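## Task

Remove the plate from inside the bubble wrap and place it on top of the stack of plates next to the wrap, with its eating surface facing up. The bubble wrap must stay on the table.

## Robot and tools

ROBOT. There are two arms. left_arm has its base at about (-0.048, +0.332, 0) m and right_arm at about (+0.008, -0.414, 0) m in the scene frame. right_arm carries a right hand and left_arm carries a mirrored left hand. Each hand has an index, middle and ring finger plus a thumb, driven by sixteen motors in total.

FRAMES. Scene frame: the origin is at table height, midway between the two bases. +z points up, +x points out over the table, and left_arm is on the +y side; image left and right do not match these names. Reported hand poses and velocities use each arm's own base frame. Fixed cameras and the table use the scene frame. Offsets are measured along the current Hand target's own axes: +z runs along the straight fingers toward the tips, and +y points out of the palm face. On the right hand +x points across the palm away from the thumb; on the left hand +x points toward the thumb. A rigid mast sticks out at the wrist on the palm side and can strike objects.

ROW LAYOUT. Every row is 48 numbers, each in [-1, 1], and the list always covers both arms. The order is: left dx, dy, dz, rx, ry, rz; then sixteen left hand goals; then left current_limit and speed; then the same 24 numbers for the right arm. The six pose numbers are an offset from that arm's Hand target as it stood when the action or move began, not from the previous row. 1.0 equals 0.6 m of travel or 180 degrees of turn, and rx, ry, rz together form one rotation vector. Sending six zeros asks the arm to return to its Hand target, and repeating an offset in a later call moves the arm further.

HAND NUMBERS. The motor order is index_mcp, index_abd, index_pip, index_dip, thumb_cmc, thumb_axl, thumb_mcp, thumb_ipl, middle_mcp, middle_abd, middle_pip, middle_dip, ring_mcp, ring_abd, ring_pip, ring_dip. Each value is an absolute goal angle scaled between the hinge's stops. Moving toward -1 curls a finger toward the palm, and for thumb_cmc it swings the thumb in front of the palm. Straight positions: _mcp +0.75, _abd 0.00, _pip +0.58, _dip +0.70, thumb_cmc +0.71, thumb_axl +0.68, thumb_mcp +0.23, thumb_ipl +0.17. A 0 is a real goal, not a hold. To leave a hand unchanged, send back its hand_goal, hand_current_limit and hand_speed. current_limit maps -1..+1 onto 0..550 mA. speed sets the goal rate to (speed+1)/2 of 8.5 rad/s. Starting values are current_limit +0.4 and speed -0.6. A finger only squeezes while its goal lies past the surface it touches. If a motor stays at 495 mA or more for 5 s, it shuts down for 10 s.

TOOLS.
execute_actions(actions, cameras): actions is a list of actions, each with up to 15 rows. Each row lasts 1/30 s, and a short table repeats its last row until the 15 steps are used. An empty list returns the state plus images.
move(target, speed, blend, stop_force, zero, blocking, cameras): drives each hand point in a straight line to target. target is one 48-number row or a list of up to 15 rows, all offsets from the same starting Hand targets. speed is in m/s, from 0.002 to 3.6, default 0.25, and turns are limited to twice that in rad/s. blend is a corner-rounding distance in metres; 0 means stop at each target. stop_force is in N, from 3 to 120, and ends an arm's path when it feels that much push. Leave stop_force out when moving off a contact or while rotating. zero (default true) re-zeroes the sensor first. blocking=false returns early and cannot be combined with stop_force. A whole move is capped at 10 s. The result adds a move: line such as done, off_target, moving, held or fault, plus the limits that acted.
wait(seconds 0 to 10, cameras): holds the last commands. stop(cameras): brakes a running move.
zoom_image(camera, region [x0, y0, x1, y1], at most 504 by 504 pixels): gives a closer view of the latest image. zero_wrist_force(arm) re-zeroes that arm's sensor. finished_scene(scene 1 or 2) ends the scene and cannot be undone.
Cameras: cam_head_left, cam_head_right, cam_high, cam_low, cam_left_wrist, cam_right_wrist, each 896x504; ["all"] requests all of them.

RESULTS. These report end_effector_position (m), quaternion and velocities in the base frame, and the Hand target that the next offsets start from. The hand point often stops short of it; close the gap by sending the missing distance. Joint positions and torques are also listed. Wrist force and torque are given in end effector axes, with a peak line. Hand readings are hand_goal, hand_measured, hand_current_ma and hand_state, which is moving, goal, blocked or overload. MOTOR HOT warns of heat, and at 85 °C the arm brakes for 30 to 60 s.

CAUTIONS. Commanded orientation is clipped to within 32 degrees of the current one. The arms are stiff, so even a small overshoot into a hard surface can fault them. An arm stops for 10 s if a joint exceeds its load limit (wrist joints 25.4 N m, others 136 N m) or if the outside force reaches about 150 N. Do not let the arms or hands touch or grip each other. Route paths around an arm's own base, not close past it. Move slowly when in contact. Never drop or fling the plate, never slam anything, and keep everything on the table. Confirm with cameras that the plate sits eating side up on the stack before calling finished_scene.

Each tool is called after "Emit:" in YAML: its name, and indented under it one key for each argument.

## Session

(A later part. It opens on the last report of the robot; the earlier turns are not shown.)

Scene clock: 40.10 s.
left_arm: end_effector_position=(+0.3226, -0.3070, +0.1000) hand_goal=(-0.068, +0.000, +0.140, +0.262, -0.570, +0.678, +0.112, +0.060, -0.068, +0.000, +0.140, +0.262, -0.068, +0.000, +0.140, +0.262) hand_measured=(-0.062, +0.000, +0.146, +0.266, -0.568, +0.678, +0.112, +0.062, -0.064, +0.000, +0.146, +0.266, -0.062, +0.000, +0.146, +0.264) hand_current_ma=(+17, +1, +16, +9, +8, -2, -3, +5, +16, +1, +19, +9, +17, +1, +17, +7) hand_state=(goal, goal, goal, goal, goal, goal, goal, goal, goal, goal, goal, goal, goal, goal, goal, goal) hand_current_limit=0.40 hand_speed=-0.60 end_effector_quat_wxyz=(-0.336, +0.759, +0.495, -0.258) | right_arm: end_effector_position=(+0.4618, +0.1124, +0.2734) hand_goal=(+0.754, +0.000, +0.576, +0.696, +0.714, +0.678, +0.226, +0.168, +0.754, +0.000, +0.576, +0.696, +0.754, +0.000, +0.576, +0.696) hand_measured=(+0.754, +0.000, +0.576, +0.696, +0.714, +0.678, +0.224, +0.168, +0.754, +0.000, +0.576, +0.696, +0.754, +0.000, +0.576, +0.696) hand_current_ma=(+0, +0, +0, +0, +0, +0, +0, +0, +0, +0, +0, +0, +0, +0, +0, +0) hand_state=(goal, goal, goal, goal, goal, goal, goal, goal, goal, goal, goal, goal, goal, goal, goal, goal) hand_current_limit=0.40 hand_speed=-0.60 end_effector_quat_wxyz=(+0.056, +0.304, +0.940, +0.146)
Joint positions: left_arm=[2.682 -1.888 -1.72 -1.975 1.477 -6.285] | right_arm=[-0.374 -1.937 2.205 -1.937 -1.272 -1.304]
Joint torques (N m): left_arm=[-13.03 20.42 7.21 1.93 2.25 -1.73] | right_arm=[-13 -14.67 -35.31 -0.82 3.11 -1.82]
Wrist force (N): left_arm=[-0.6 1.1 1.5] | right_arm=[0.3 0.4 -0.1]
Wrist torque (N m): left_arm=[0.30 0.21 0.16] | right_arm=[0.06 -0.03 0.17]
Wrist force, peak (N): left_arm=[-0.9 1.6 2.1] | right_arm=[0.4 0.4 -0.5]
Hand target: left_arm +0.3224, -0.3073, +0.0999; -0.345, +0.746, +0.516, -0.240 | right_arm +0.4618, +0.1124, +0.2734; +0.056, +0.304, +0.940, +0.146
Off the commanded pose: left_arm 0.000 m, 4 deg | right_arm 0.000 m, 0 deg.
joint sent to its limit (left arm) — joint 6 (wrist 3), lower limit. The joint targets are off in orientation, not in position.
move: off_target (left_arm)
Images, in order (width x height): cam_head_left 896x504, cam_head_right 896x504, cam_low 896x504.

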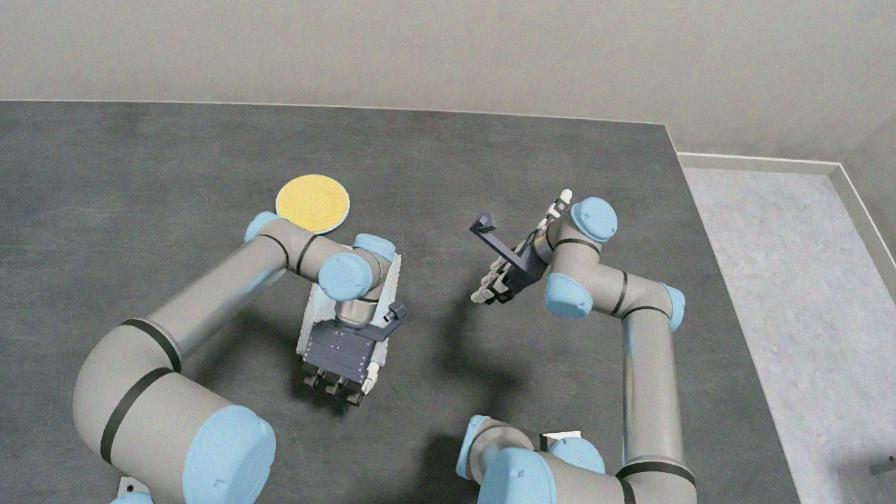

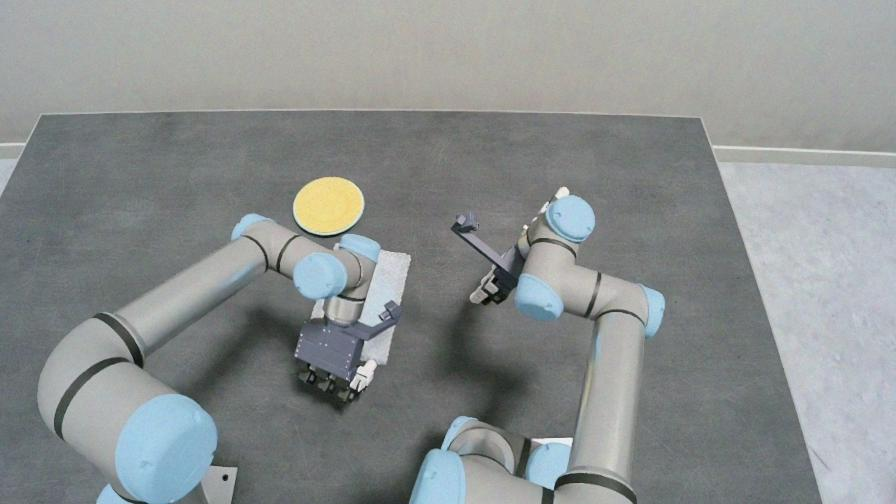

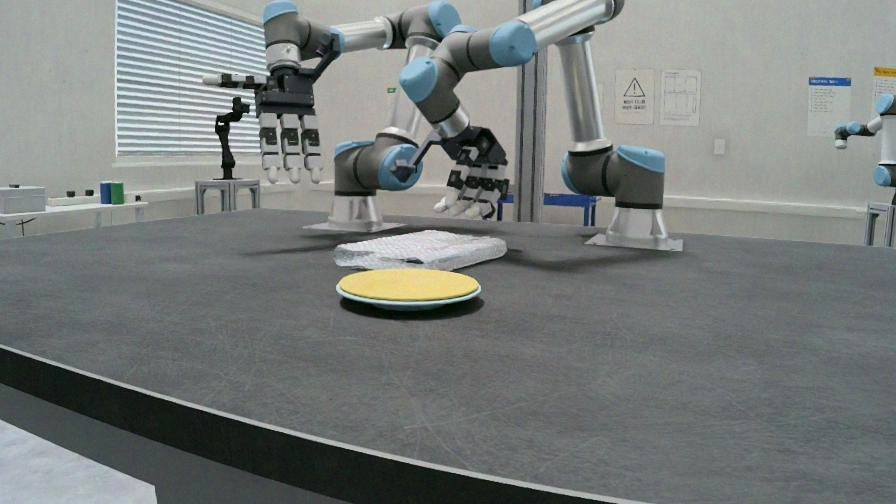

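Emit:
execute_actions:
  actions: []
  cameras: ["cam_head_left","cam_left_wrist","cam_low"]

Scene clock: 40.90 s.
left_arm: end_effector_position=(+0.3226, -0.3070, +0.0999) hand_goal=(-0.068, +0.000, +0.140, +0.262, -0.570, +0.678, +0.112, +0.060, -0.068, +0.000, +0.140, +0.262, -0.068, +0.000, +0.140, +0.262) hand_measured=(-0.062, +0.000, +0.146, +0.266, -0.568, +0.678, +0.112, +0.062, -0.064, +0.000, +0.146, +0.266, -0.062, +0.000, +0.146, +0.264) hand_current_ma=(+17, +1, +16, +9, +8, -2, -3, +5, +16, +1, +19, +9, +17, +1, +17, +7) hand_state=(goal, goal, goal, goal, goal, goal, goal, goal, goal, goal, goal, goal, goal, goal, goal, goal) hand_current_limit=0.40 hand_speed=-0.60 end_effector_quat_wxyz=(-0.336, +0.759, +0.495, -0.258) | right_arm: end_effector_position=(+0.4618, +0.1124, +0.2734) hand_goal=(+0.754, +0.000, +0.576, +0.696, +0.714, +0.678, +0.226, +0.168, +0.754, +0.000, +0.576, +0.696, +0.754, +0.000, +0.576, +0.696) hand_measured=(+0.754, +0.000, +0.576, +0.696, +0.714, +0.678, +0.224, +0.168, +0.754, +0.000, +0.576, +0.696, +0.754, +0.000, +0.576, +0.696) hand_current_ma=(+0, +0, +0, +0, +0, +0, +0, +0, +0, +0, +0, +0, +0, +0, +0, +0) hand_state=(goal, goal, goal, goal, goal, goal, goal, goal, goal, goal, goal, goal, goal, goal, goal, goal) hand_current_limit=0.40 hand_speed=-0.60 end_effector_quat_wxyz=(+0.056, +0.304, +0.940, +0.146)
Joint positions: left_arm=[2.682 -1.888 -1.72 -1.975 1.478 -6.285] | right_arm=[-0.374 -1.937 2.205 -1.937 -1.272 -1.304]
Joint velocities: within noise
Joint torques (N m): left_arm=[-13.93 19.57 7.92 1.97 2.4 -1.55] | right_arm=[-11.18 -15.07 -35.55 -0.82 3.4 -2.1]
Wrist force (N): left_arm=[-0.6 1.0 1.9] | right_arm=[0.2 0.3 -0.1]
Wrist torque (N m): left_arm=[0.25 0.22 0.17] | right_arm=[0.06 -0.02 0.16]
Wrist force, peak (N): left_arm=[-0.9 1.5 1.9] | right_arm=[0.3 0.5 -0.1]
Hand target: left_arm +0.3224, -0.3073, +0.0999; -0.345, +0.746, +0.516, -0.240 | right_arm +0.4618, +0.1124, +0.2734; +0.056, +0.304, +0.940, +0.146
Off the commanded pose: left_arm 0.000 m, 4 deg | right_arm 0.000 m, 0 deg.
camera_calibration:
cam_left_wrist: T_world_to_cam=[[-0.671299, -0.551999, 0.494626, -0.0335661], [0.348364, 0.354058, 0.86792, -0.138184], [-0.654217, 0.754944, -0.045382, 0.575317], [0, 0, 0, 1]] pos_world=[0.401988, -0.403936, 0.162644]
Images, in order (width x height): cam_head_left 896x504, cam_low 896x504, cam_left_wrist 896x504.

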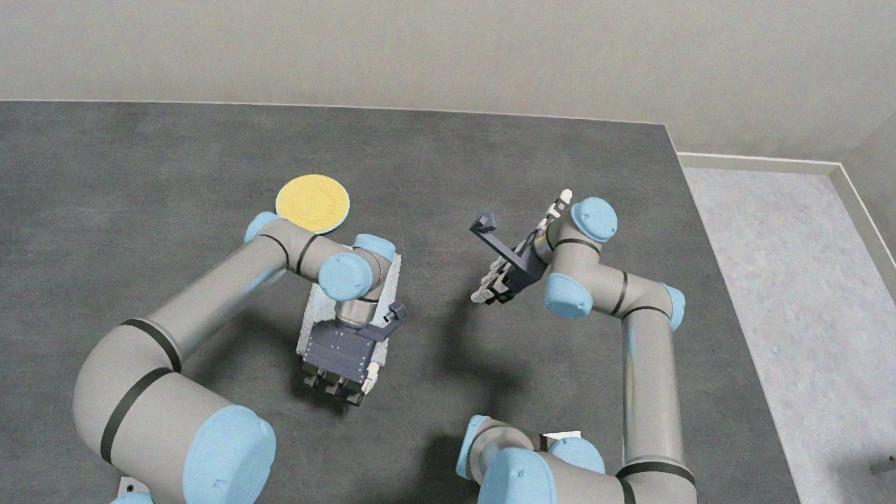

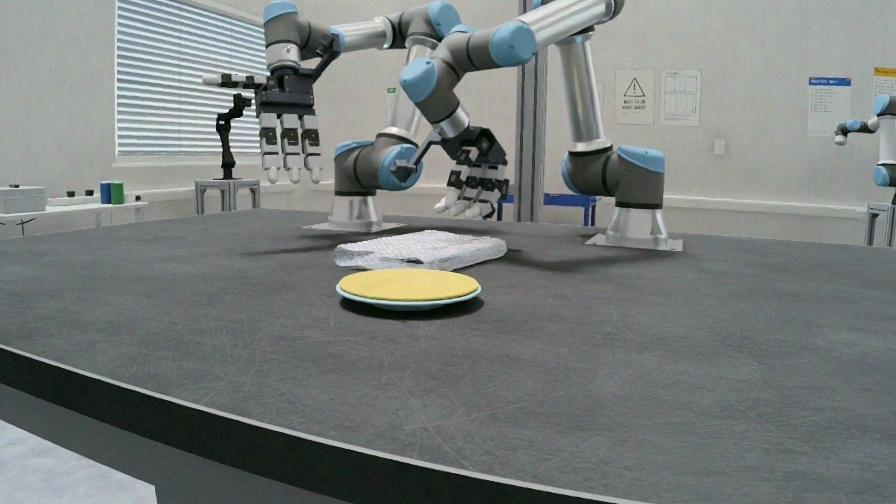

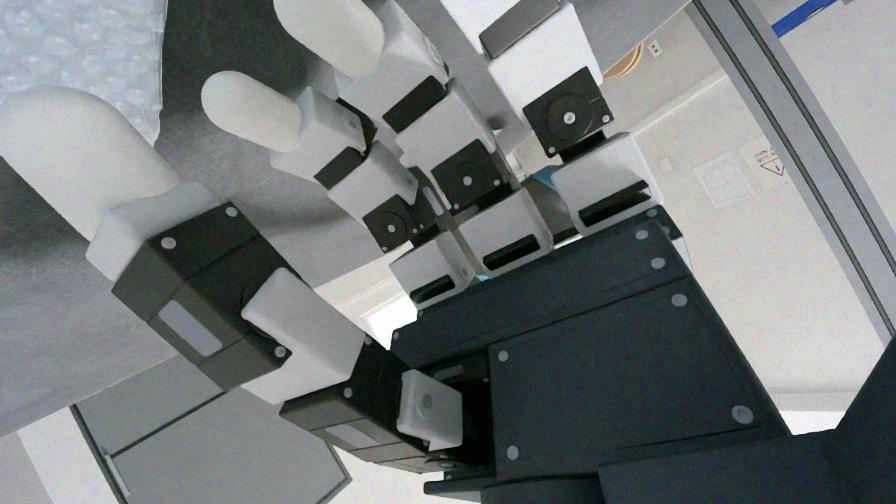

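Emit:
zoom_image:
  camera: "cam_head_left"
  region: [260, 220, 440, 420]

Emit:
zoom_image:
  camera: "cam_low"
  region: [320, 110, 580, 320]

Scaled by 2.520 from the camera's 896x504 image, which has a finer 1280x720 frame.

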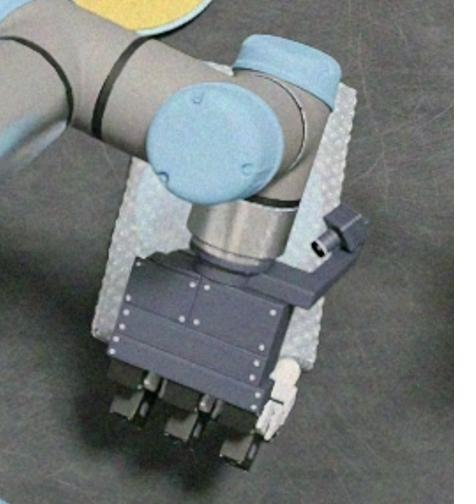

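Scaled by 1.938 from the camera's 896x504 image, which has a finer 1280x720 frame.

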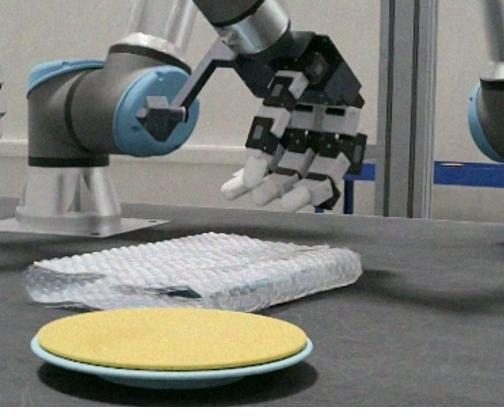

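Emit:
move:
  target: [-0.0043,0.0320,0.0525,0,0,0,-0.0685,0,0.139,0.261,-0.571,0.678,0.112,0.0595,-0.0685,0,0.139,0.261,-0.0685,0,0.139,0.261,0.4,-0.6,0,0,0,0,0,0,0.754,0,0.576,0.696,0.714,0.678,0.226,0.168,0.754,0,0.576,0.696,0.754,0,0.576,0.696,0.4,-0.6]
  speed: 0.06
  cameras: ["cam_head_left","cam_low","cam_left_wrist"]

Emit:
zoom_image:
  camera: "cam_head_left"
  region: [280, 280, 420, 420]

Emit:
zoom_image:
  camera: "cam_low"
  region: [320, 150, 540, 310]

Scene clock: 43.10 s.
left_arm: end_effector_position=(+0.3108, -0.3054, +0.0650) hand_goal=(-0.068, +0.000, +0.140, +0.262, -0.570, +0.678, +0.112, +0.060, -0.068, +0.000, +0.140, +0.262, -0.068, +0.000, +0.140, +0.262) hand_measured=(-0.064, +0.000, +0.146, +0.266, -0.568, +0.678, +0.112, +0.062, -0.064, +0.000, +0.146, +0.266, -0.062, +0.000, +0.146, +0.264) hand_current_ma=(+17, +1, +16, +9, +8, -2, -3, +5, +16, +1, +19, +9, +17, +1, +17, +7) hand_state=(goal, goal, goal, goal, goal, goal, goal, goal, goal, goal, goal, goal, goal, goal, goal, goal) hand_current_limit=0.40 hand_speed=-0.60 end_effector_quat_wxyz=(-0.335, +0.759, +0.494, -0.259) | right_arm: end_effector_position=(+0.4618, +0.1124, +0.2734) hand_goal=(+0.754, +0.000, +0.576, +0.696, +0.714, +0.678, +0.226, +0.168, +0.754, +0.000, +0.576, +0.696, +0.754, +0.000, +0.576, +0.696) hand_measured=(+0.754, +0.000, +0.576, +0.696, +0.714, +0.678, +0.224, +0.168, +0.754, +0.000, +0.576, +0.696, +0.754, +0.000, +0.576, +0.696) hand_current_ma=(+0, +0, +0, +0, +0, +0, +0, +0, +0, +0, +0, +0, +0, +0, +0, +0) hand_state=(goal, goal, goal, goal, goal, goal, goal, goal, goal, goal, goal, goal, goal, goal, goal, goal) hand_current_limit=0.40 hand_speed=-0.60 end_effector_quat_wxyz=(+0.056, +0.304, +0.940, +0.146)
Joint positions: left_arm=[2.676 -1.908 -1.795 -1.881 1.472 -6.285] | right_arm=[-0.374 -1.937 2.205 -1.937 -1.272 -1.304]
Joint torques (N m): left_arm=[-13.54 19.83 6.92 1.99 -2.57 -1.27] | right_arm=[-12.64 -16.05 -35.32 -0.8 3.11 -1.78]
Wrist force (N): left_arm=[-0.6 1.0 1.6] | right_arm=[0.5 0.4 0.0]
Wrist torque (N m): left_arm=[0.27 0.21 0.15] | right_arm=[0.06 -0.05 0.19]
Wrist force, peak (N): left_arm=[-0.8 1.5 2.1] | right_arm=[0.1 0.6 -0.4]
Hand target: left_arm +0.3106, -0.3057, +0.0649; -0.345, +0.746, +0.516, -0.240 | right_arm +0.4618, +0.1124, +0.2734; +0.056, +0.304, +0.940, +0.146
Off the commanded pose: left_arm 0.000 m, 4 deg | right_arm 0.000 m, 0 deg.
joint sent to its limit (left arm) — joint 6 (wrist 3), lower limit. The joint targets are off in orientation, not in position.
move: off_target (left_arm)
camera_calibration:
cam_left_wrist: T_world_to_cam=[[-0.671148, -0.54944, 0.497671, -0.0227549], [0.350583, 0.35627, 0.866119, -0.104212], [-0.653186, 0.75577, -0.0464857, 0.564808], [0, 0, 0, 1]] pos_world=[0.390188, -0.402239, 0.12784]
Images, in order (width x height): cam_head_left 896x504, cam_low 896x504, cam_left_wrist 896x504.

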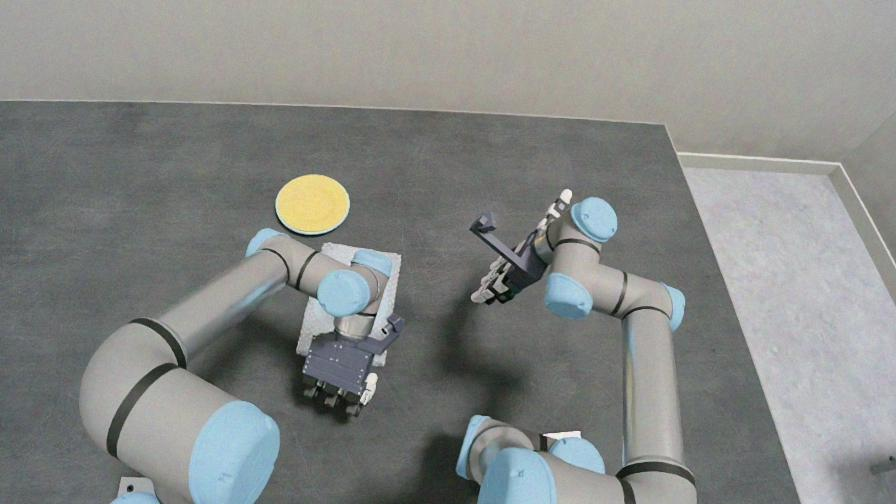

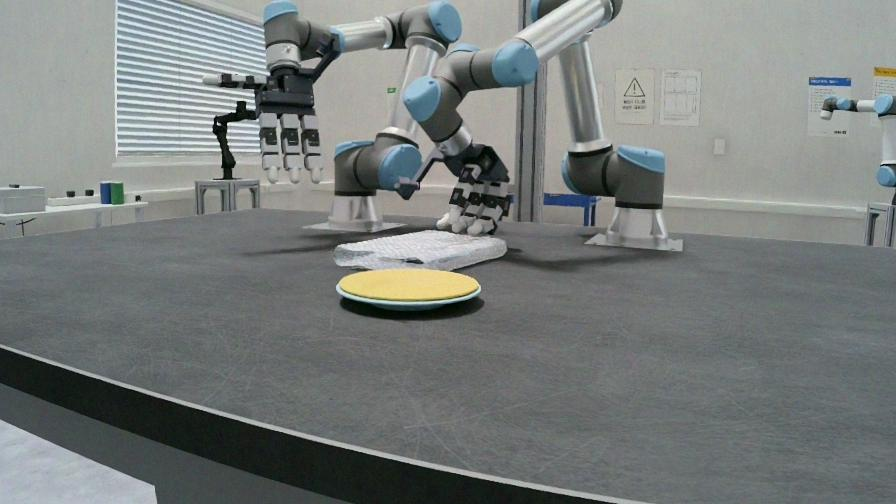

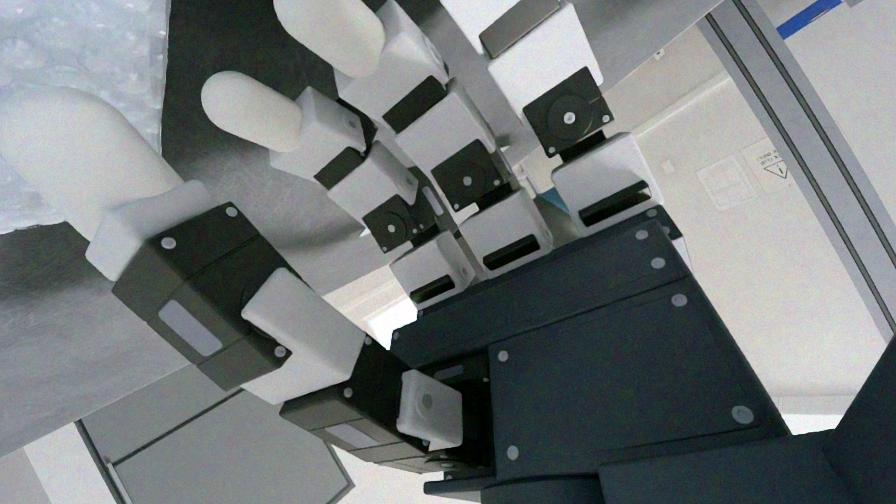

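Scaled by 3.600 from the camera's 896x504 image, which has a finer 1280x720 frame.

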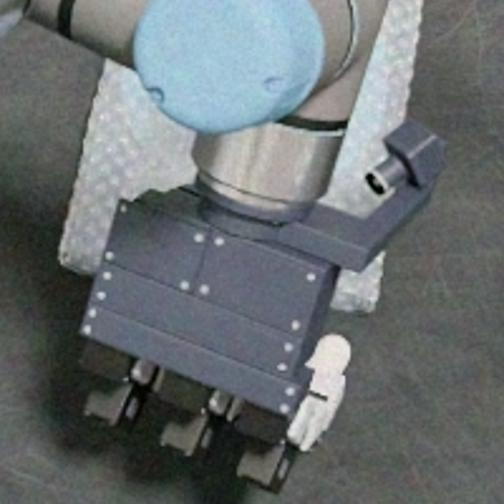

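Scaled by 2.291 from the camera's 896x504 image, which has a finer 1280x720 frame.

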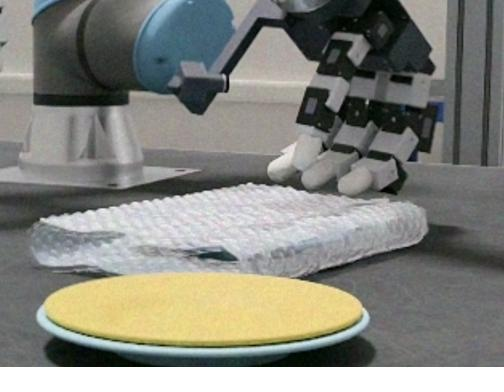

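Emit:
move:
  target: [0,0.0447,0.0375,0,0,0,-0.0685,0,0.139,0.261,-0.571,0.678,0.112,0.0595,-0.0685,0,0.139,0.261,-0.0685,0,0.139,0.261,0.4,-0.6,0,0,0,0,0,0,0.754,0,0.576,0.696,0.714,0.678,0.226,0.168,0.754,0,0.576,0.696,0.754,0,0.576,0.696,0.4,-0.6]
  speed: 0.015
  stop_force: 5
  cameras: ["cam_head_left","cam_low"]

Emit:
zoom_image:
  camera: "cam_head_left"
  region: [280, 280, 420, 420]

Emit:
zoom_image:
  camera: "cam_low"
  region: [400, 190, 540, 290]

Scene clock: 46.87 s.
left_arm: end_effector_position=(+0.3109, -0.3054, +0.0341) hand_goal=(-0.068, +0.000, +0.140, +0.262, -0.570, +0.678, +0.112, +0.060, -0.068, +0.000, +0.140, +0.262, -0.068, +0.000, +0.140, +0.262) hand_measured=(-0.064, +0.000, +0.140, +0.258, -0.568, +0.678, +0.112, +0.062, -0.064, +0.000, +0.146, +0.266, -0.062, +0.000, +0.146, +0.264) hand_current_ma=(+15, +1, -1, -10, +8, -2, -3, +5, +16, +1, +19, +9, +17, +1, +17, +7) hand_state=(goal, goal, goal, goal, goal, goal, goal, goal, goal, goal, goal, goal, goal, goal, goal, goal) hand_current_limit=0.40 hand_speed=-0.60 end_effector_quat_wxyz=(-0.335, +0.759, +0.494, -0.259) | right_arm: end_effector_position=(+0.4618, +0.1124, +0.2734) hand_goal=(+0.754, +0.000, +0.576, +0.696, +0.714, +0.678, +0.226, +0.168, +0.754, +0.000, +0.576, +0.696, +0.754, +0.000, +0.576, +0.696) hand_measured=(+0.754, +0.000, +0.576, +0.696, +0.714, +0.678, +0.224, +0.168, +0.754, +0.000, +0.576, +0.696, +0.754, +0.000, +0.576, +0.696) hand_current_ma=(+0, +0, +0, +0, +0, +0, +0, +0, +0, +0, +0, +0, +0, +0, +0, +0) hand_state=(goal, goal, goal, goal, goal, goal, goal, goal, goal, goal, goal, goal, goal, goal, goal, goal) hand_current_limit=0.40 hand_speed=-0.60 end_effector_quat_wxyz=(+0.056, +0.304, +0.940, +0.146)
Joint positions: left_arm=[2.676 -1.95 -1.829 -1.805 1.472 -6.285] | right_arm=[-0.374 -1.937 2.205 -1.937 -1.272 -1.304]
Joint torques (N m): left_arm=[-8.14 45.11 27.95 -0.75 -1.28 -0.92] | right_arm=[-11.47 -15.96 -35.14 -0.94 3.03 -1.75]
Wrist force (N): left_arm=[-1.1 -1.8 0.6] | right_arm=[0.2 0.2 -0.3]
Wrist torque (N m): left_arm=[0.29 0.25 0.08] | right_arm=[0.06 0.00 0.15]
Wrist force, peak (N): left_arm=[-2.3 -13.4 -3.7] | right_arm=[0.3 0.5 -0.4]
Hand target: left_arm +0.3109, -0.3054, +0.0341; -0.335, +0.759, +0.494, -0.259 (not the last commanded pose) | right_arm +0.4618, +0.1124, +0.2734; +0.056, +0.304, +0.940, +0.146
Off the commanded pose: left_arm 0.004 m, 4 deg | right_arm 0.000 m, 0 deg.
joint sent to its limit (left arm) — joint 6 (wrist 3), lower limit.
move: contact (left_arm)
Images, in order (width x height): cam_head_left 896x504, cam_low 896x504.

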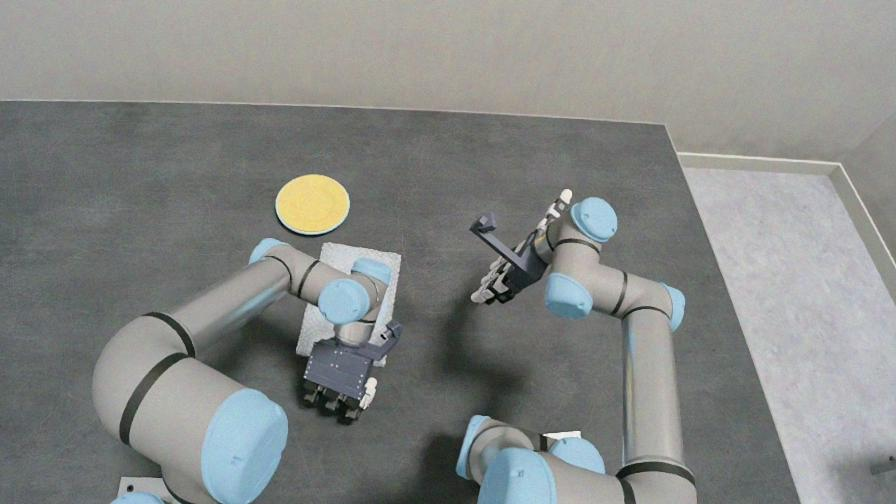

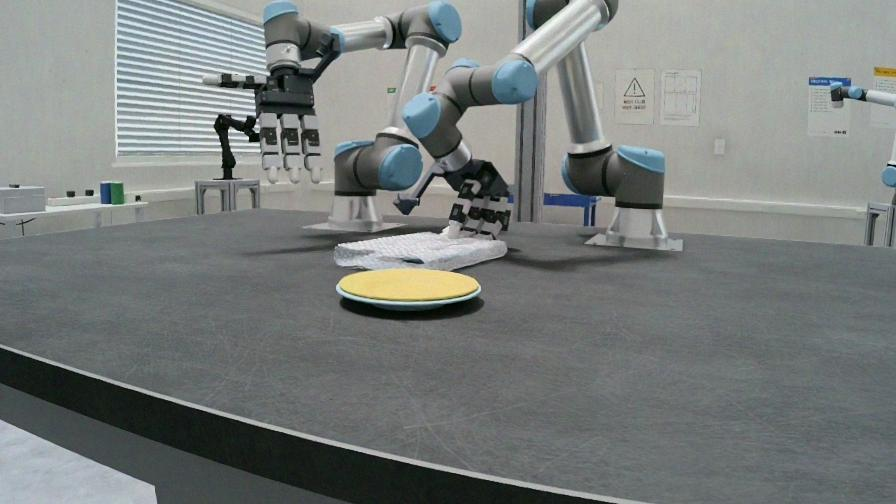

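Scaled by 3.600 from the camera's 896x504 image, which has a finer 1280x720 frame.

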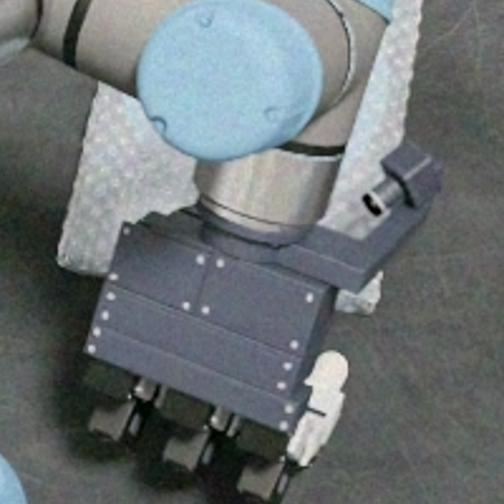

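Scaled by 3.600 from the camera's 896x504 image, which has a finer 1280x720 frame.

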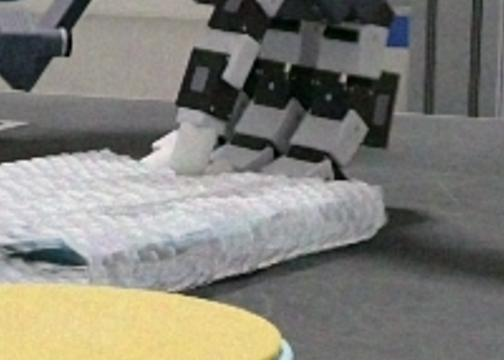

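Emit:
wait:
  seconds: 0.1
  cameras: ["cam_left_wrist"]

Emit:
zoom_image:
  camera: "cam_left_wrist"
  region: [0, 0, 400, 260]

Scene clock: 47.10 s.
left_arm: end_effector_position=(+0.3109, -0.3054, +0.0341) hand_goal=(-0.068, +0.000, +0.140, +0.262, -0.570, +0.678, +0.112, +0.060, -0.068, +0.000, +0.140, +0.262, -0.068, +0.000, +0.140, +0.262) hand_measured=(-0.064, +0.000, +0.140, +0.258, -0.568, +0.678, +0.112, +0.062, -0.064, +0.000, +0.146, +0.266, -0.062, +0.000, +0.146, +0.264) hand_current_ma=(+15, +1, -1, -10, +8, -2, -3, +5, +16, +1, +19, +9, +17, +1, +17, +7) hand_state=(goal, goal, goal, goal, goal, goal, goal, goal, goal, goal, goal, goal, goal, goal, goal, goal) hand_current_limit=0.40 hand_speed=-0.60 end_effector_quat_wxyz=(-0.335, +0.759, +0.494, -0.259) | right_arm: end_effector_position=(+0.4618, +0.1124, +0.2734) hand_goal=(+0.754, +0.000, +0.576, +0.696, +0.714, +0.678, +0.226, +0.168, +0.754, +0.000, +0.576, +0.696, +0.754, +0.000, +0.576, +0.696) hand_measured=(+0.754, +0.000, +0.576, +0.696, +0.714, +0.678, +0.224, +0.168, +0.754, +0.000, +0.576, +0.696, +0.754, +0.000, +0.576, +0.696) hand_current_ma=(+0, +0, +0, +0, +0, +0, +0, +0, +0, +0, +0, +0, +0, +0, +0, +0) hand_state=(goal, goal, goal, goal, goal, goal, goal, goal, goal, goal, goal, goal, goal, goal, goal, goal) hand_current_limit=0.40 hand_speed=-0.60 end_effector_quat_wxyz=(+0.056, +0.304, +0.940, +0.146)
Joint positions: left_arm=[2.676 -1.95 -1.829 -1.805 1.472 -6.285] | right_arm=[-0.374 -1.937 2.205 -1.937 -1.272 -1.304]
Joint torques (N m): left_arm=[-6.55 45.02 27.5 -0.72 -1.13 -0.81] | right_arm=[-11.89 -15.2 -34.93 -0.77 3.14 -1.77]
Wrist force (N): left_arm=[-1.1 -1.9 0.7] | right_arm=[0.0 0.1 -0.2]
Wrist torque (N m): left_arm=[0.29 0.24 0.09] | right_arm=[0.03 0.02 0.13]
Wrist force, peak (N): left_arm=[-1.1 -2.4 0.6] | right_arm=[0.3 0.3 -0.3]
Hand target: left_arm +0.3109, -0.3054, +0.0341; -0.335, +0.759, +0.494, -0.259 (not the last commanded pose) | right_arm +0.4618, +0.1124, +0.2734; +0.056, +0.304, +0.940, +0.146
Off the commanded pose: left_arm 0.004 m, 4 deg | right_arm 0.000 m, 0 deg.
wait: 0.10 s; at rest by 0.03 s
camera_calibration:
cam_left_wrist: T_world_to_cam=[[-0.671092, -0.549454, 0.497731, -0.00734317], [0.350685, 0.356242, 0.86609, -0.0775325], [-0.653189, 0.755773, -0.046386, 0.56343], [0, 0, 0, 1]] pos_world=[0.390288, -0.402239, 0.0969403]
Images, in order (width x height): cam_left_wrist 896x504.

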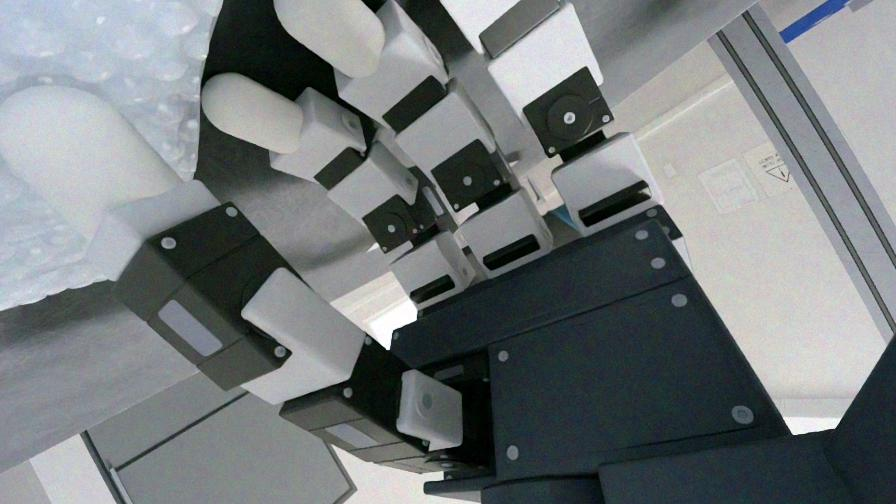

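Scaled by 1.260 from the camera's 896x504 image, which has a finer 1280x720 frame.

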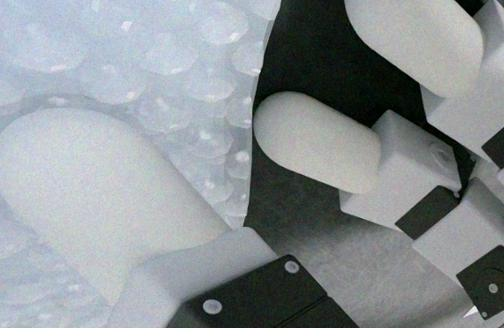

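Emit:
move:
  target: [-0.033,0,-0.0098,0,0,0,-0.0685,0,0.139,0.261,-0.571,0.678,0.112,0.0595,-0.0685,0,0.139,0.261,-0.0685,0,0.139,0.261,0.4,-0.6,0,0,0,0,0,0,0.754,0,0.576,0.696,0.714,0.678,0.226,0.168,0.754,0,0.576,0.696,0.754,0,0.576,0.696,0.4,-0.6]
  speed: 0.05

Emit:
move:
  target: [0.0143,0.0357,-0.0438,0,0,0,-0.0685,0,0.139,0.261,-0.571,0.678,0.112,0.0595,-0.0685,0,0.139,0.261,-0.0685,0,0.139,0.261,0.4,-0.6,0,0,0,0,0,0,0.754,0,0.576,0.696,0.714,0.678,0.226,0.168,0.754,0,0.576,0.696,0.754,0,0.576,0.696,0.4,-0.6]
  speed: 0.015
  stop_force: 3
  cameras: ["cam_left_wrist","cam_low","cam_head_left"]

Emit:
zoom_image:
  camera: "cam_low"
  region: [400, 190, 540, 290]

Scene clock: 50.03 s.
left_arm: end_effector_position=(+0.3079, -0.3248, +0.0391) hand_goal=(-0.068, +0.000, +0.140, +0.262, -0.570, +0.678, +0.112, +0.060, -0.068, +0.000, +0.140, +0.262, -0.068, +0.000, +0.140, +0.262) hand_measured=(-0.064, +0.000, +0.140, +0.260, -0.568, +0.678, +0.112, +0.062, -0.064, +0.000, +0.146, +0.266, -0.062, +0.000, +0.146, +0.264) hand_current_ma=(+14, +2, -1, -7, +8, -2, -3, +5, +16, +1, +19, +9, +17, +1, +17, +7) hand_state=(goal, goal, goal, goal, goal, goal, goal, goal, goal, goal, goal, goal, goal, goal, goal, goal) hand_current_limit=0.40 hand_speed=-0.60 end_effector_quat_wxyz=(-0.333, +0.763, +0.487, -0.265) | right_arm: end_effector_position=(+0.4618, +0.1124, +0.2734) hand_goal=(+0.754, +0.000, +0.576, +0.696, +0.714, +0.678, +0.226, +0.168, +0.754, +0.000, +0.576, +0.696, +0.754, +0.000, +0.576, +0.696) hand_measured=(+0.754, +0.000, +0.576, +0.696, +0.714, +0.678, +0.224, +0.168, +0.754, +0.000, +0.576, +0.696, +0.754, +0.000, +0.576, +0.696) hand_current_ma=(+0, +0, +0, +0, +0, +0, +0, +0, +0, +0, +0, +0, +0, +0, +0, +0) hand_state=(goal, goal, goal, goal, goal, goal, goal, goal, goal, goal, goal, goal, goal, goal, goal, goal) hand_current_limit=0.40 hand_speed=-0.60 end_effector_quat_wxyz=(+0.056, +0.304, +0.940, +0.146)
Joint positions: left_arm=[2.647 -1.963 -1.793 -1.827 1.445 -6.285] | right_arm=[-0.374 -1.937 2.205 -1.937 -1.272 -1.304]
Joint torques (N m): left_arm=[-13.61 20.08 28 -1.11 -2.43 -0.53] | right_arm=[-11.17 -16.36 -34.58 -0.74 3.21 -1.76]
Wrist force (N): left_arm=[-0.7 1.1 1.8] | right_arm=[0.1 0.3 -0.2]
Wrist torque (N m): left_arm=[0.28 0.21 0.16] | right_arm=[0.06 0.00 0.15]
Wrist force, peak (N): left_arm=[-1.2 -2.5 0.4] | right_arm=[0.2 0.2 -0.6]
Hand target: left_arm +0.3077, -0.3252, +0.0391; -0.335, +0.759, +0.494, -0.259 | right_arm +0.4618, +0.1124, +0.2734; +0.056, +0.304, +0.940, +0.146
Off the commanded pose: left_arm 0.000 m, 1 deg | right_arm 0.000 m, 0 deg.
joint sent to its limit (left arm) — joint 6 (wrist 3), lower limit. The joint targets still meet the commanded pose.
move: done

Scene clock: 53.23 s.
left_arm: end_effector_position=(+0.3424, -0.3299, +0.0390) hand_goal=(-0.068, +0.000, +0.140, +0.262, -0.570, +0.678, +0.112, +0.060, -0.068, +0.000, +0.140, +0.262, -0.068, +0.000, +0.140, +0.262) hand_measured=(-0.064, +0.000, +0.140, +0.260, -0.568, +0.678, +0.112, +0.062, -0.064, +0.000, +0.146, +0.266, -0.062, +0.000, +0.146, +0.264) hand_current_ma=(+14, +2, -1, -7, +8, -2, -3, +5, +16, +1, +19, +9, +17, +1, +17, +7) hand_state=(goal, goal, goal, goal, goal, goal, goal, goal, goal, goal, goal, goal, goal, goal, goal, goal) hand_current_limit=0.40 hand_speed=-0.60 end_effector_quat_wxyz=(-0.334, +0.761, +0.491, -0.261) | right_arm: end_effector_position=(+0.4618, +0.1124, +0.2734) hand_goal=(+0.754, +0.000, +0.576, +0.696, +0.714, +0.678, +0.226, +0.168, +0.754, +0.000, +0.576, +0.696, +0.754, +0.000, +0.576, +0.696) hand_measured=(+0.754, +0.000, +0.576, +0.696, +0.714, +0.678, +0.224, +0.168, +0.754, +0.000, +0.576, +0.696, +0.754, +0.000, +0.576, +0.696) hand_current_ma=(+0, +0, +0, +0, +0, +0, +0, +0, +0, +0, +0, +0, +0, +0, +0, +0) hand_state=(goal, goal, goal, goal, goal, goal, goal, goal, goal, goal, goal, goal, goal, goal, goal, goal) hand_current_limit=0.40 hand_speed=-0.60 end_effector_quat_wxyz=(+0.056, +0.304, +0.940, +0.146)
Joint positions: left_arm=[2.664 -2.024 -1.701 -1.859 1.461 -6.285] | right_arm=[-0.374 -1.937 2.205 -1.937 -1.272 -1.304]
Joint torques (N m): left_arm=[12.86 23.93 28.55 -1.09 2.37 -0.17] | right_arm=[-11.49 -15.09 -34.99 -0.91 3.08 -1.74]
Wrist force (N): left_arm=[-0.8 1.2 1.6] | right_arm=[0.1 0.2 -0.2]
Wrist torque (N m): left_arm=[0.32 0.24 0.15] | right_arm=[0.04 0.00 0.15]
Wrist force, peak (N): left_arm=[-0.9 1.5 2.1] | right_arm=[0.0 0.5 -0.5]
Hand target: left_arm +0.3423, -0.3301, +0.0390; -0.335, +0.759, +0.494, -0.259 | right_arm +0.4618, +0.1124, +0.2734; +0.056, +0.304, +0.940, +0.146
Off the commanded pose: left_arm 0.000 m, 0 deg | right_arm 0.000 m, 0 deg.
joint sent to its limit (left arm) — joint 6 (wrist 3), lower limit. The joint targets still meet the commanded pose.
move: done
camera_calibration:
cam_left_wrist: T_world_to_cam=[[-0.671409, -0.544114, 0.50314, -0.000407025], [0.354644, 0.360234, 0.86282, -0.0839796], [-0.650721, 0.757741, -0.0488976, 0.602682], [0, 0, 0, 1]] pos_world=[0.421688, -0.426646, 0.102134]
Images, in order (width x height): cam_head_left 896x504, cam_low 896x504, cam_left_wrist 896x504.

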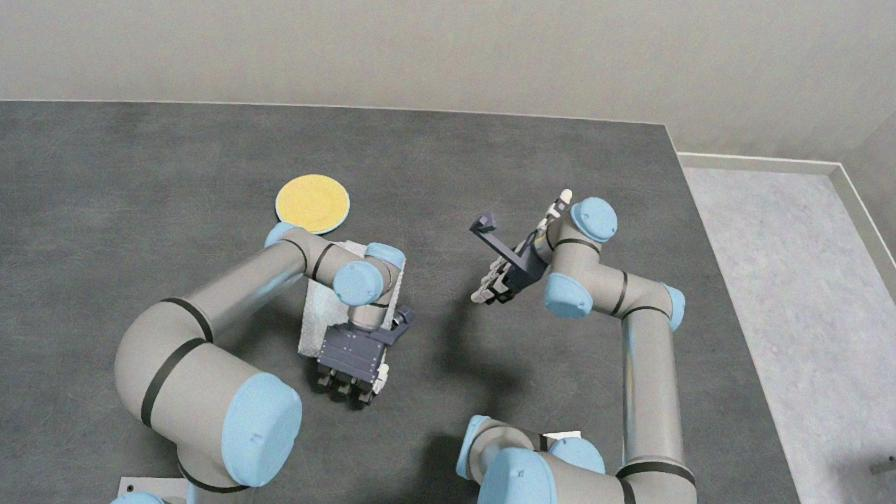

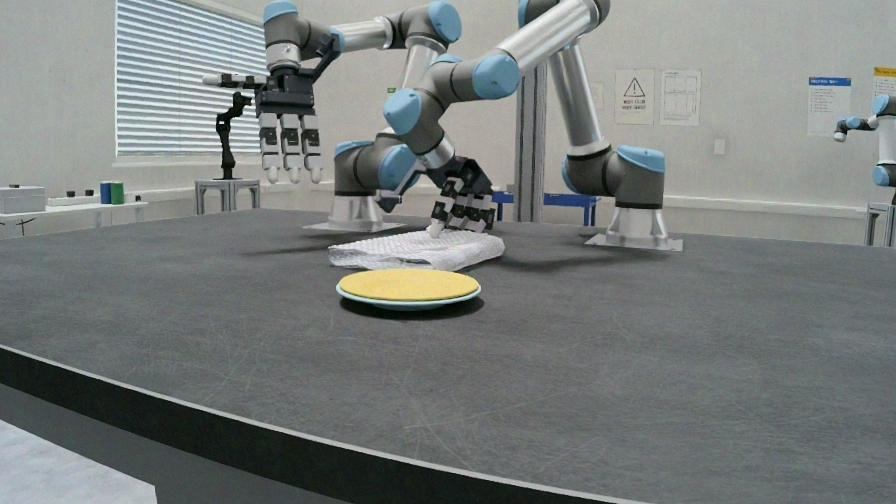

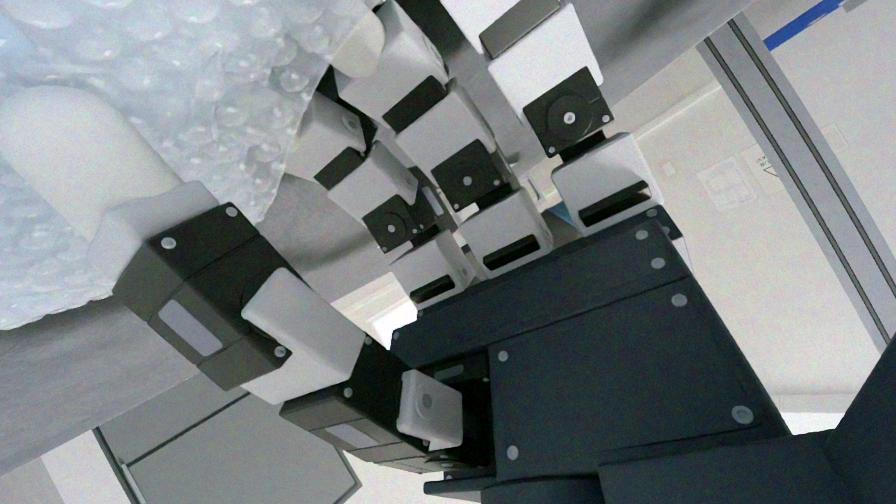

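Scaled by 3.600 from the camera's 896x504 image, which has a finer 1280x720 frame.

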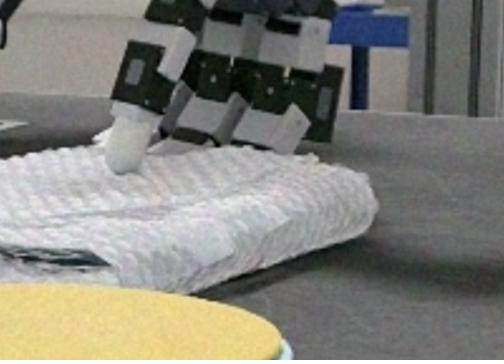

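Emit:
move:
  target: [0.0064,0.0161,-0.0197,0,0,0,-0.0685,0,0.139,0.261,-0.571,0.678,0.112,0.0595,-0.0685,0,0.139,0.261,-0.0685,0,0.139,0.261,0.4,-0.6,0,0,0,0,0,0,0.754,0,0.576,0.696,0.714,0.678,0.226,0.168,0.754,0,0.576,0.696,0.754,0,0.576,0.696,0.4,-0.6]
  speed: 0.015
  stop_force: 5
  cameras: ["cam_left_wrist","cam_low","cam_head_left"]

Emit:
zoom_image:
  camera: "cam_left_wrist"
  region: [0, 0, 450, 350]

Emit:
zoom_image:
  camera: "cam_head_left"
  region: [280, 220, 440, 420]

Scene clock: 55.37 s.
left_arm: end_effector_position=(+0.3580, -0.3322, +0.0389) hand_goal=(-0.068, +0.000, +0.140, +0.262, -0.570, +0.678, +0.112, +0.060, -0.068, +0.000, +0.140, +0.262, -0.068, +0.000, +0.140, +0.262) hand_measured=(-0.064, +0.000, +0.140, +0.260, -0.568, +0.678, +0.112, +0.062, -0.064, +0.000, +0.146, +0.266, -0.062, +0.000, +0.146, +0.264) hand_current_ma=(+14, +2, -1, -6, +8, -2, -3, +5, +16, +1, +19, +9, +17, +1, +17, +7) hand_state=(goal, goal, goal, goal, goal, goal, goal, goal, goal, goal, goal, goal, goal, goal, goal, goal) hand_current_limit=0.40 hand_speed=-0.60 end_effector_quat_wxyz=(-0.335, +0.760, +0.493, -0.260) | right_arm: end_effector_position=(+0.4618, +0.1124, +0.2734) hand_goal=(+0.754, +0.000, +0.576, +0.696, +0.714, +0.678, +0.226, +0.168, +0.754, +0.000, +0.576, +0.696, +0.754, +0.000, +0.576, +0.696) hand_measured=(+0.754, +0.000, +0.576, +0.696, +0.714, +0.678, +0.224, +0.168, +0.754, +0.000, +0.576, +0.696, +0.754, +0.000, +0.576, +0.696) hand_current_ma=(+0, +0, +0, +0, +0, +0, +0, +0, +0, +0, +0, +0, +0, +0, +0, +0) hand_state=(goal, goal, goal, goal, goal, goal, goal, goal, goal, goal, goal, goal, goal, goal, goal, goal) hand_current_limit=0.40 hand_speed=-0.60 end_effector_quat_wxyz=(+0.056, +0.304, +0.940, +0.146)
Joint positions: left_arm=[2.672 -2.051 -1.657 -1.875 1.468 -6.285] | right_arm=[-0.374 -1.937 2.205 -1.937 -1.272 -1.304]
Joint torques (N m): left_arm=[13.06 24.89 28.45 -1.11 2.35 0.08] | right_arm=[-11.25 -16.27 -35.08 -0.71 3.07 -1.89]
Wrist force (N): left_arm=[-0.5 1.3 2.2] | right_arm=[0.2 0.3 -0.3]
Wrist torque (N m): left_arm=[0.27 0.21 0.17] | right_arm=[0.08 0.00 0.16]
Wrist force, peak (N): left_arm=[-0.9 1.3 2.1] | right_arm=[-0.2 0.5 -0.4]
Hand target: left_arm +0.3579, -0.3323, +0.0389; -0.335, +0.759, +0.494, -0.259 | right_arm +0.4618, +0.1124, +0.2734; +0.056, +0.304, +0.940, +0.146
Off the commanded pose: left_arm 0.000 m, 0 deg | right_arm 0.000 m, 0 deg.
joint sent to its limit (left arm) — joint 6 (wrist 3), lower limit. The joint targets still meet the commanded pose.
move: done
camera_calibration:
cam_left_wrist: T_world_to_cam=[[-0.671209, -0.547551, 0.499667, 0.00770441], [0.352091, 0.35768, 0.864926, -0.0885875], [-0.652312, 0.756474, -0.0472909, 0.614623], [0, 0, 0, 1]] pos_world=[0.437288, -0.429042, 0.101838]
Images, in order (width x height): cam_head_left 896x504, cam_low 896x504, cam_left_wrist 896x504.

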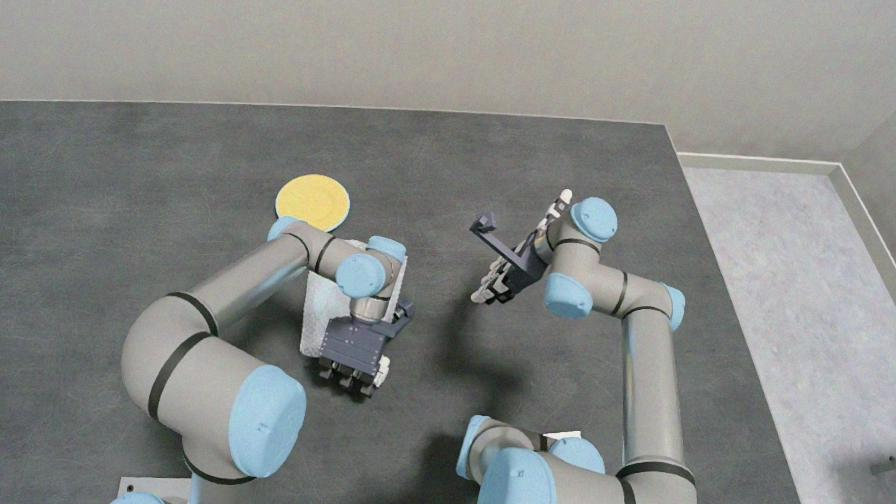

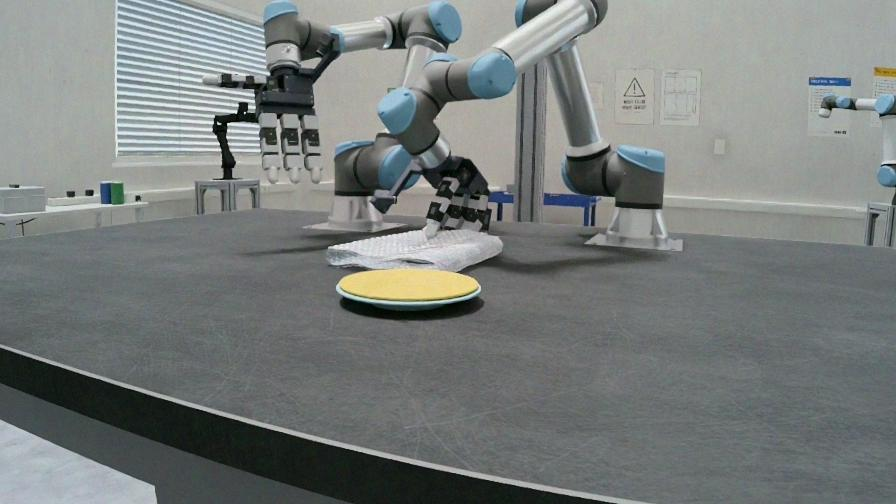

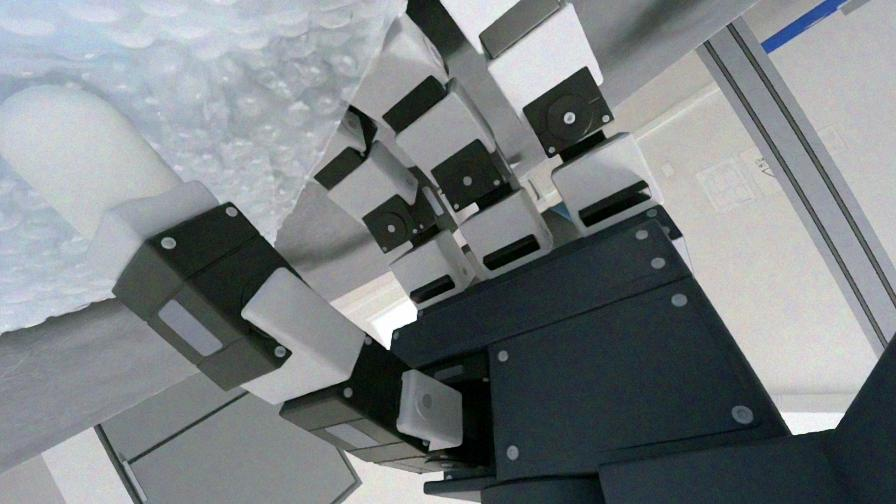

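Scaled by 1.120 from the camera's 896x504 image, which has a finer 1280x720 frame.

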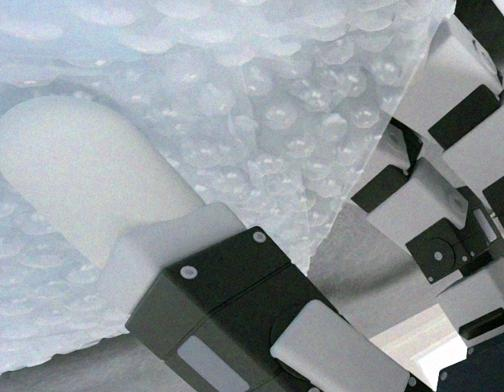

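Scaled by 2.520 from the camera's 896x504 image, which has a finer 1280x720 frame.

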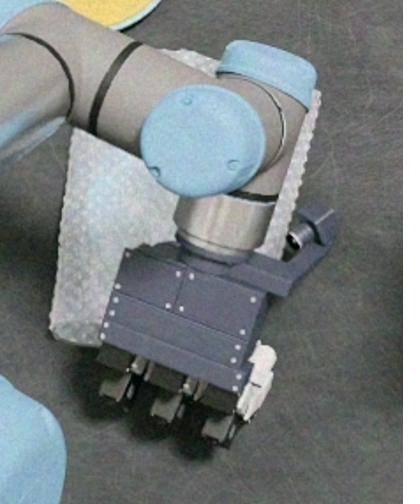

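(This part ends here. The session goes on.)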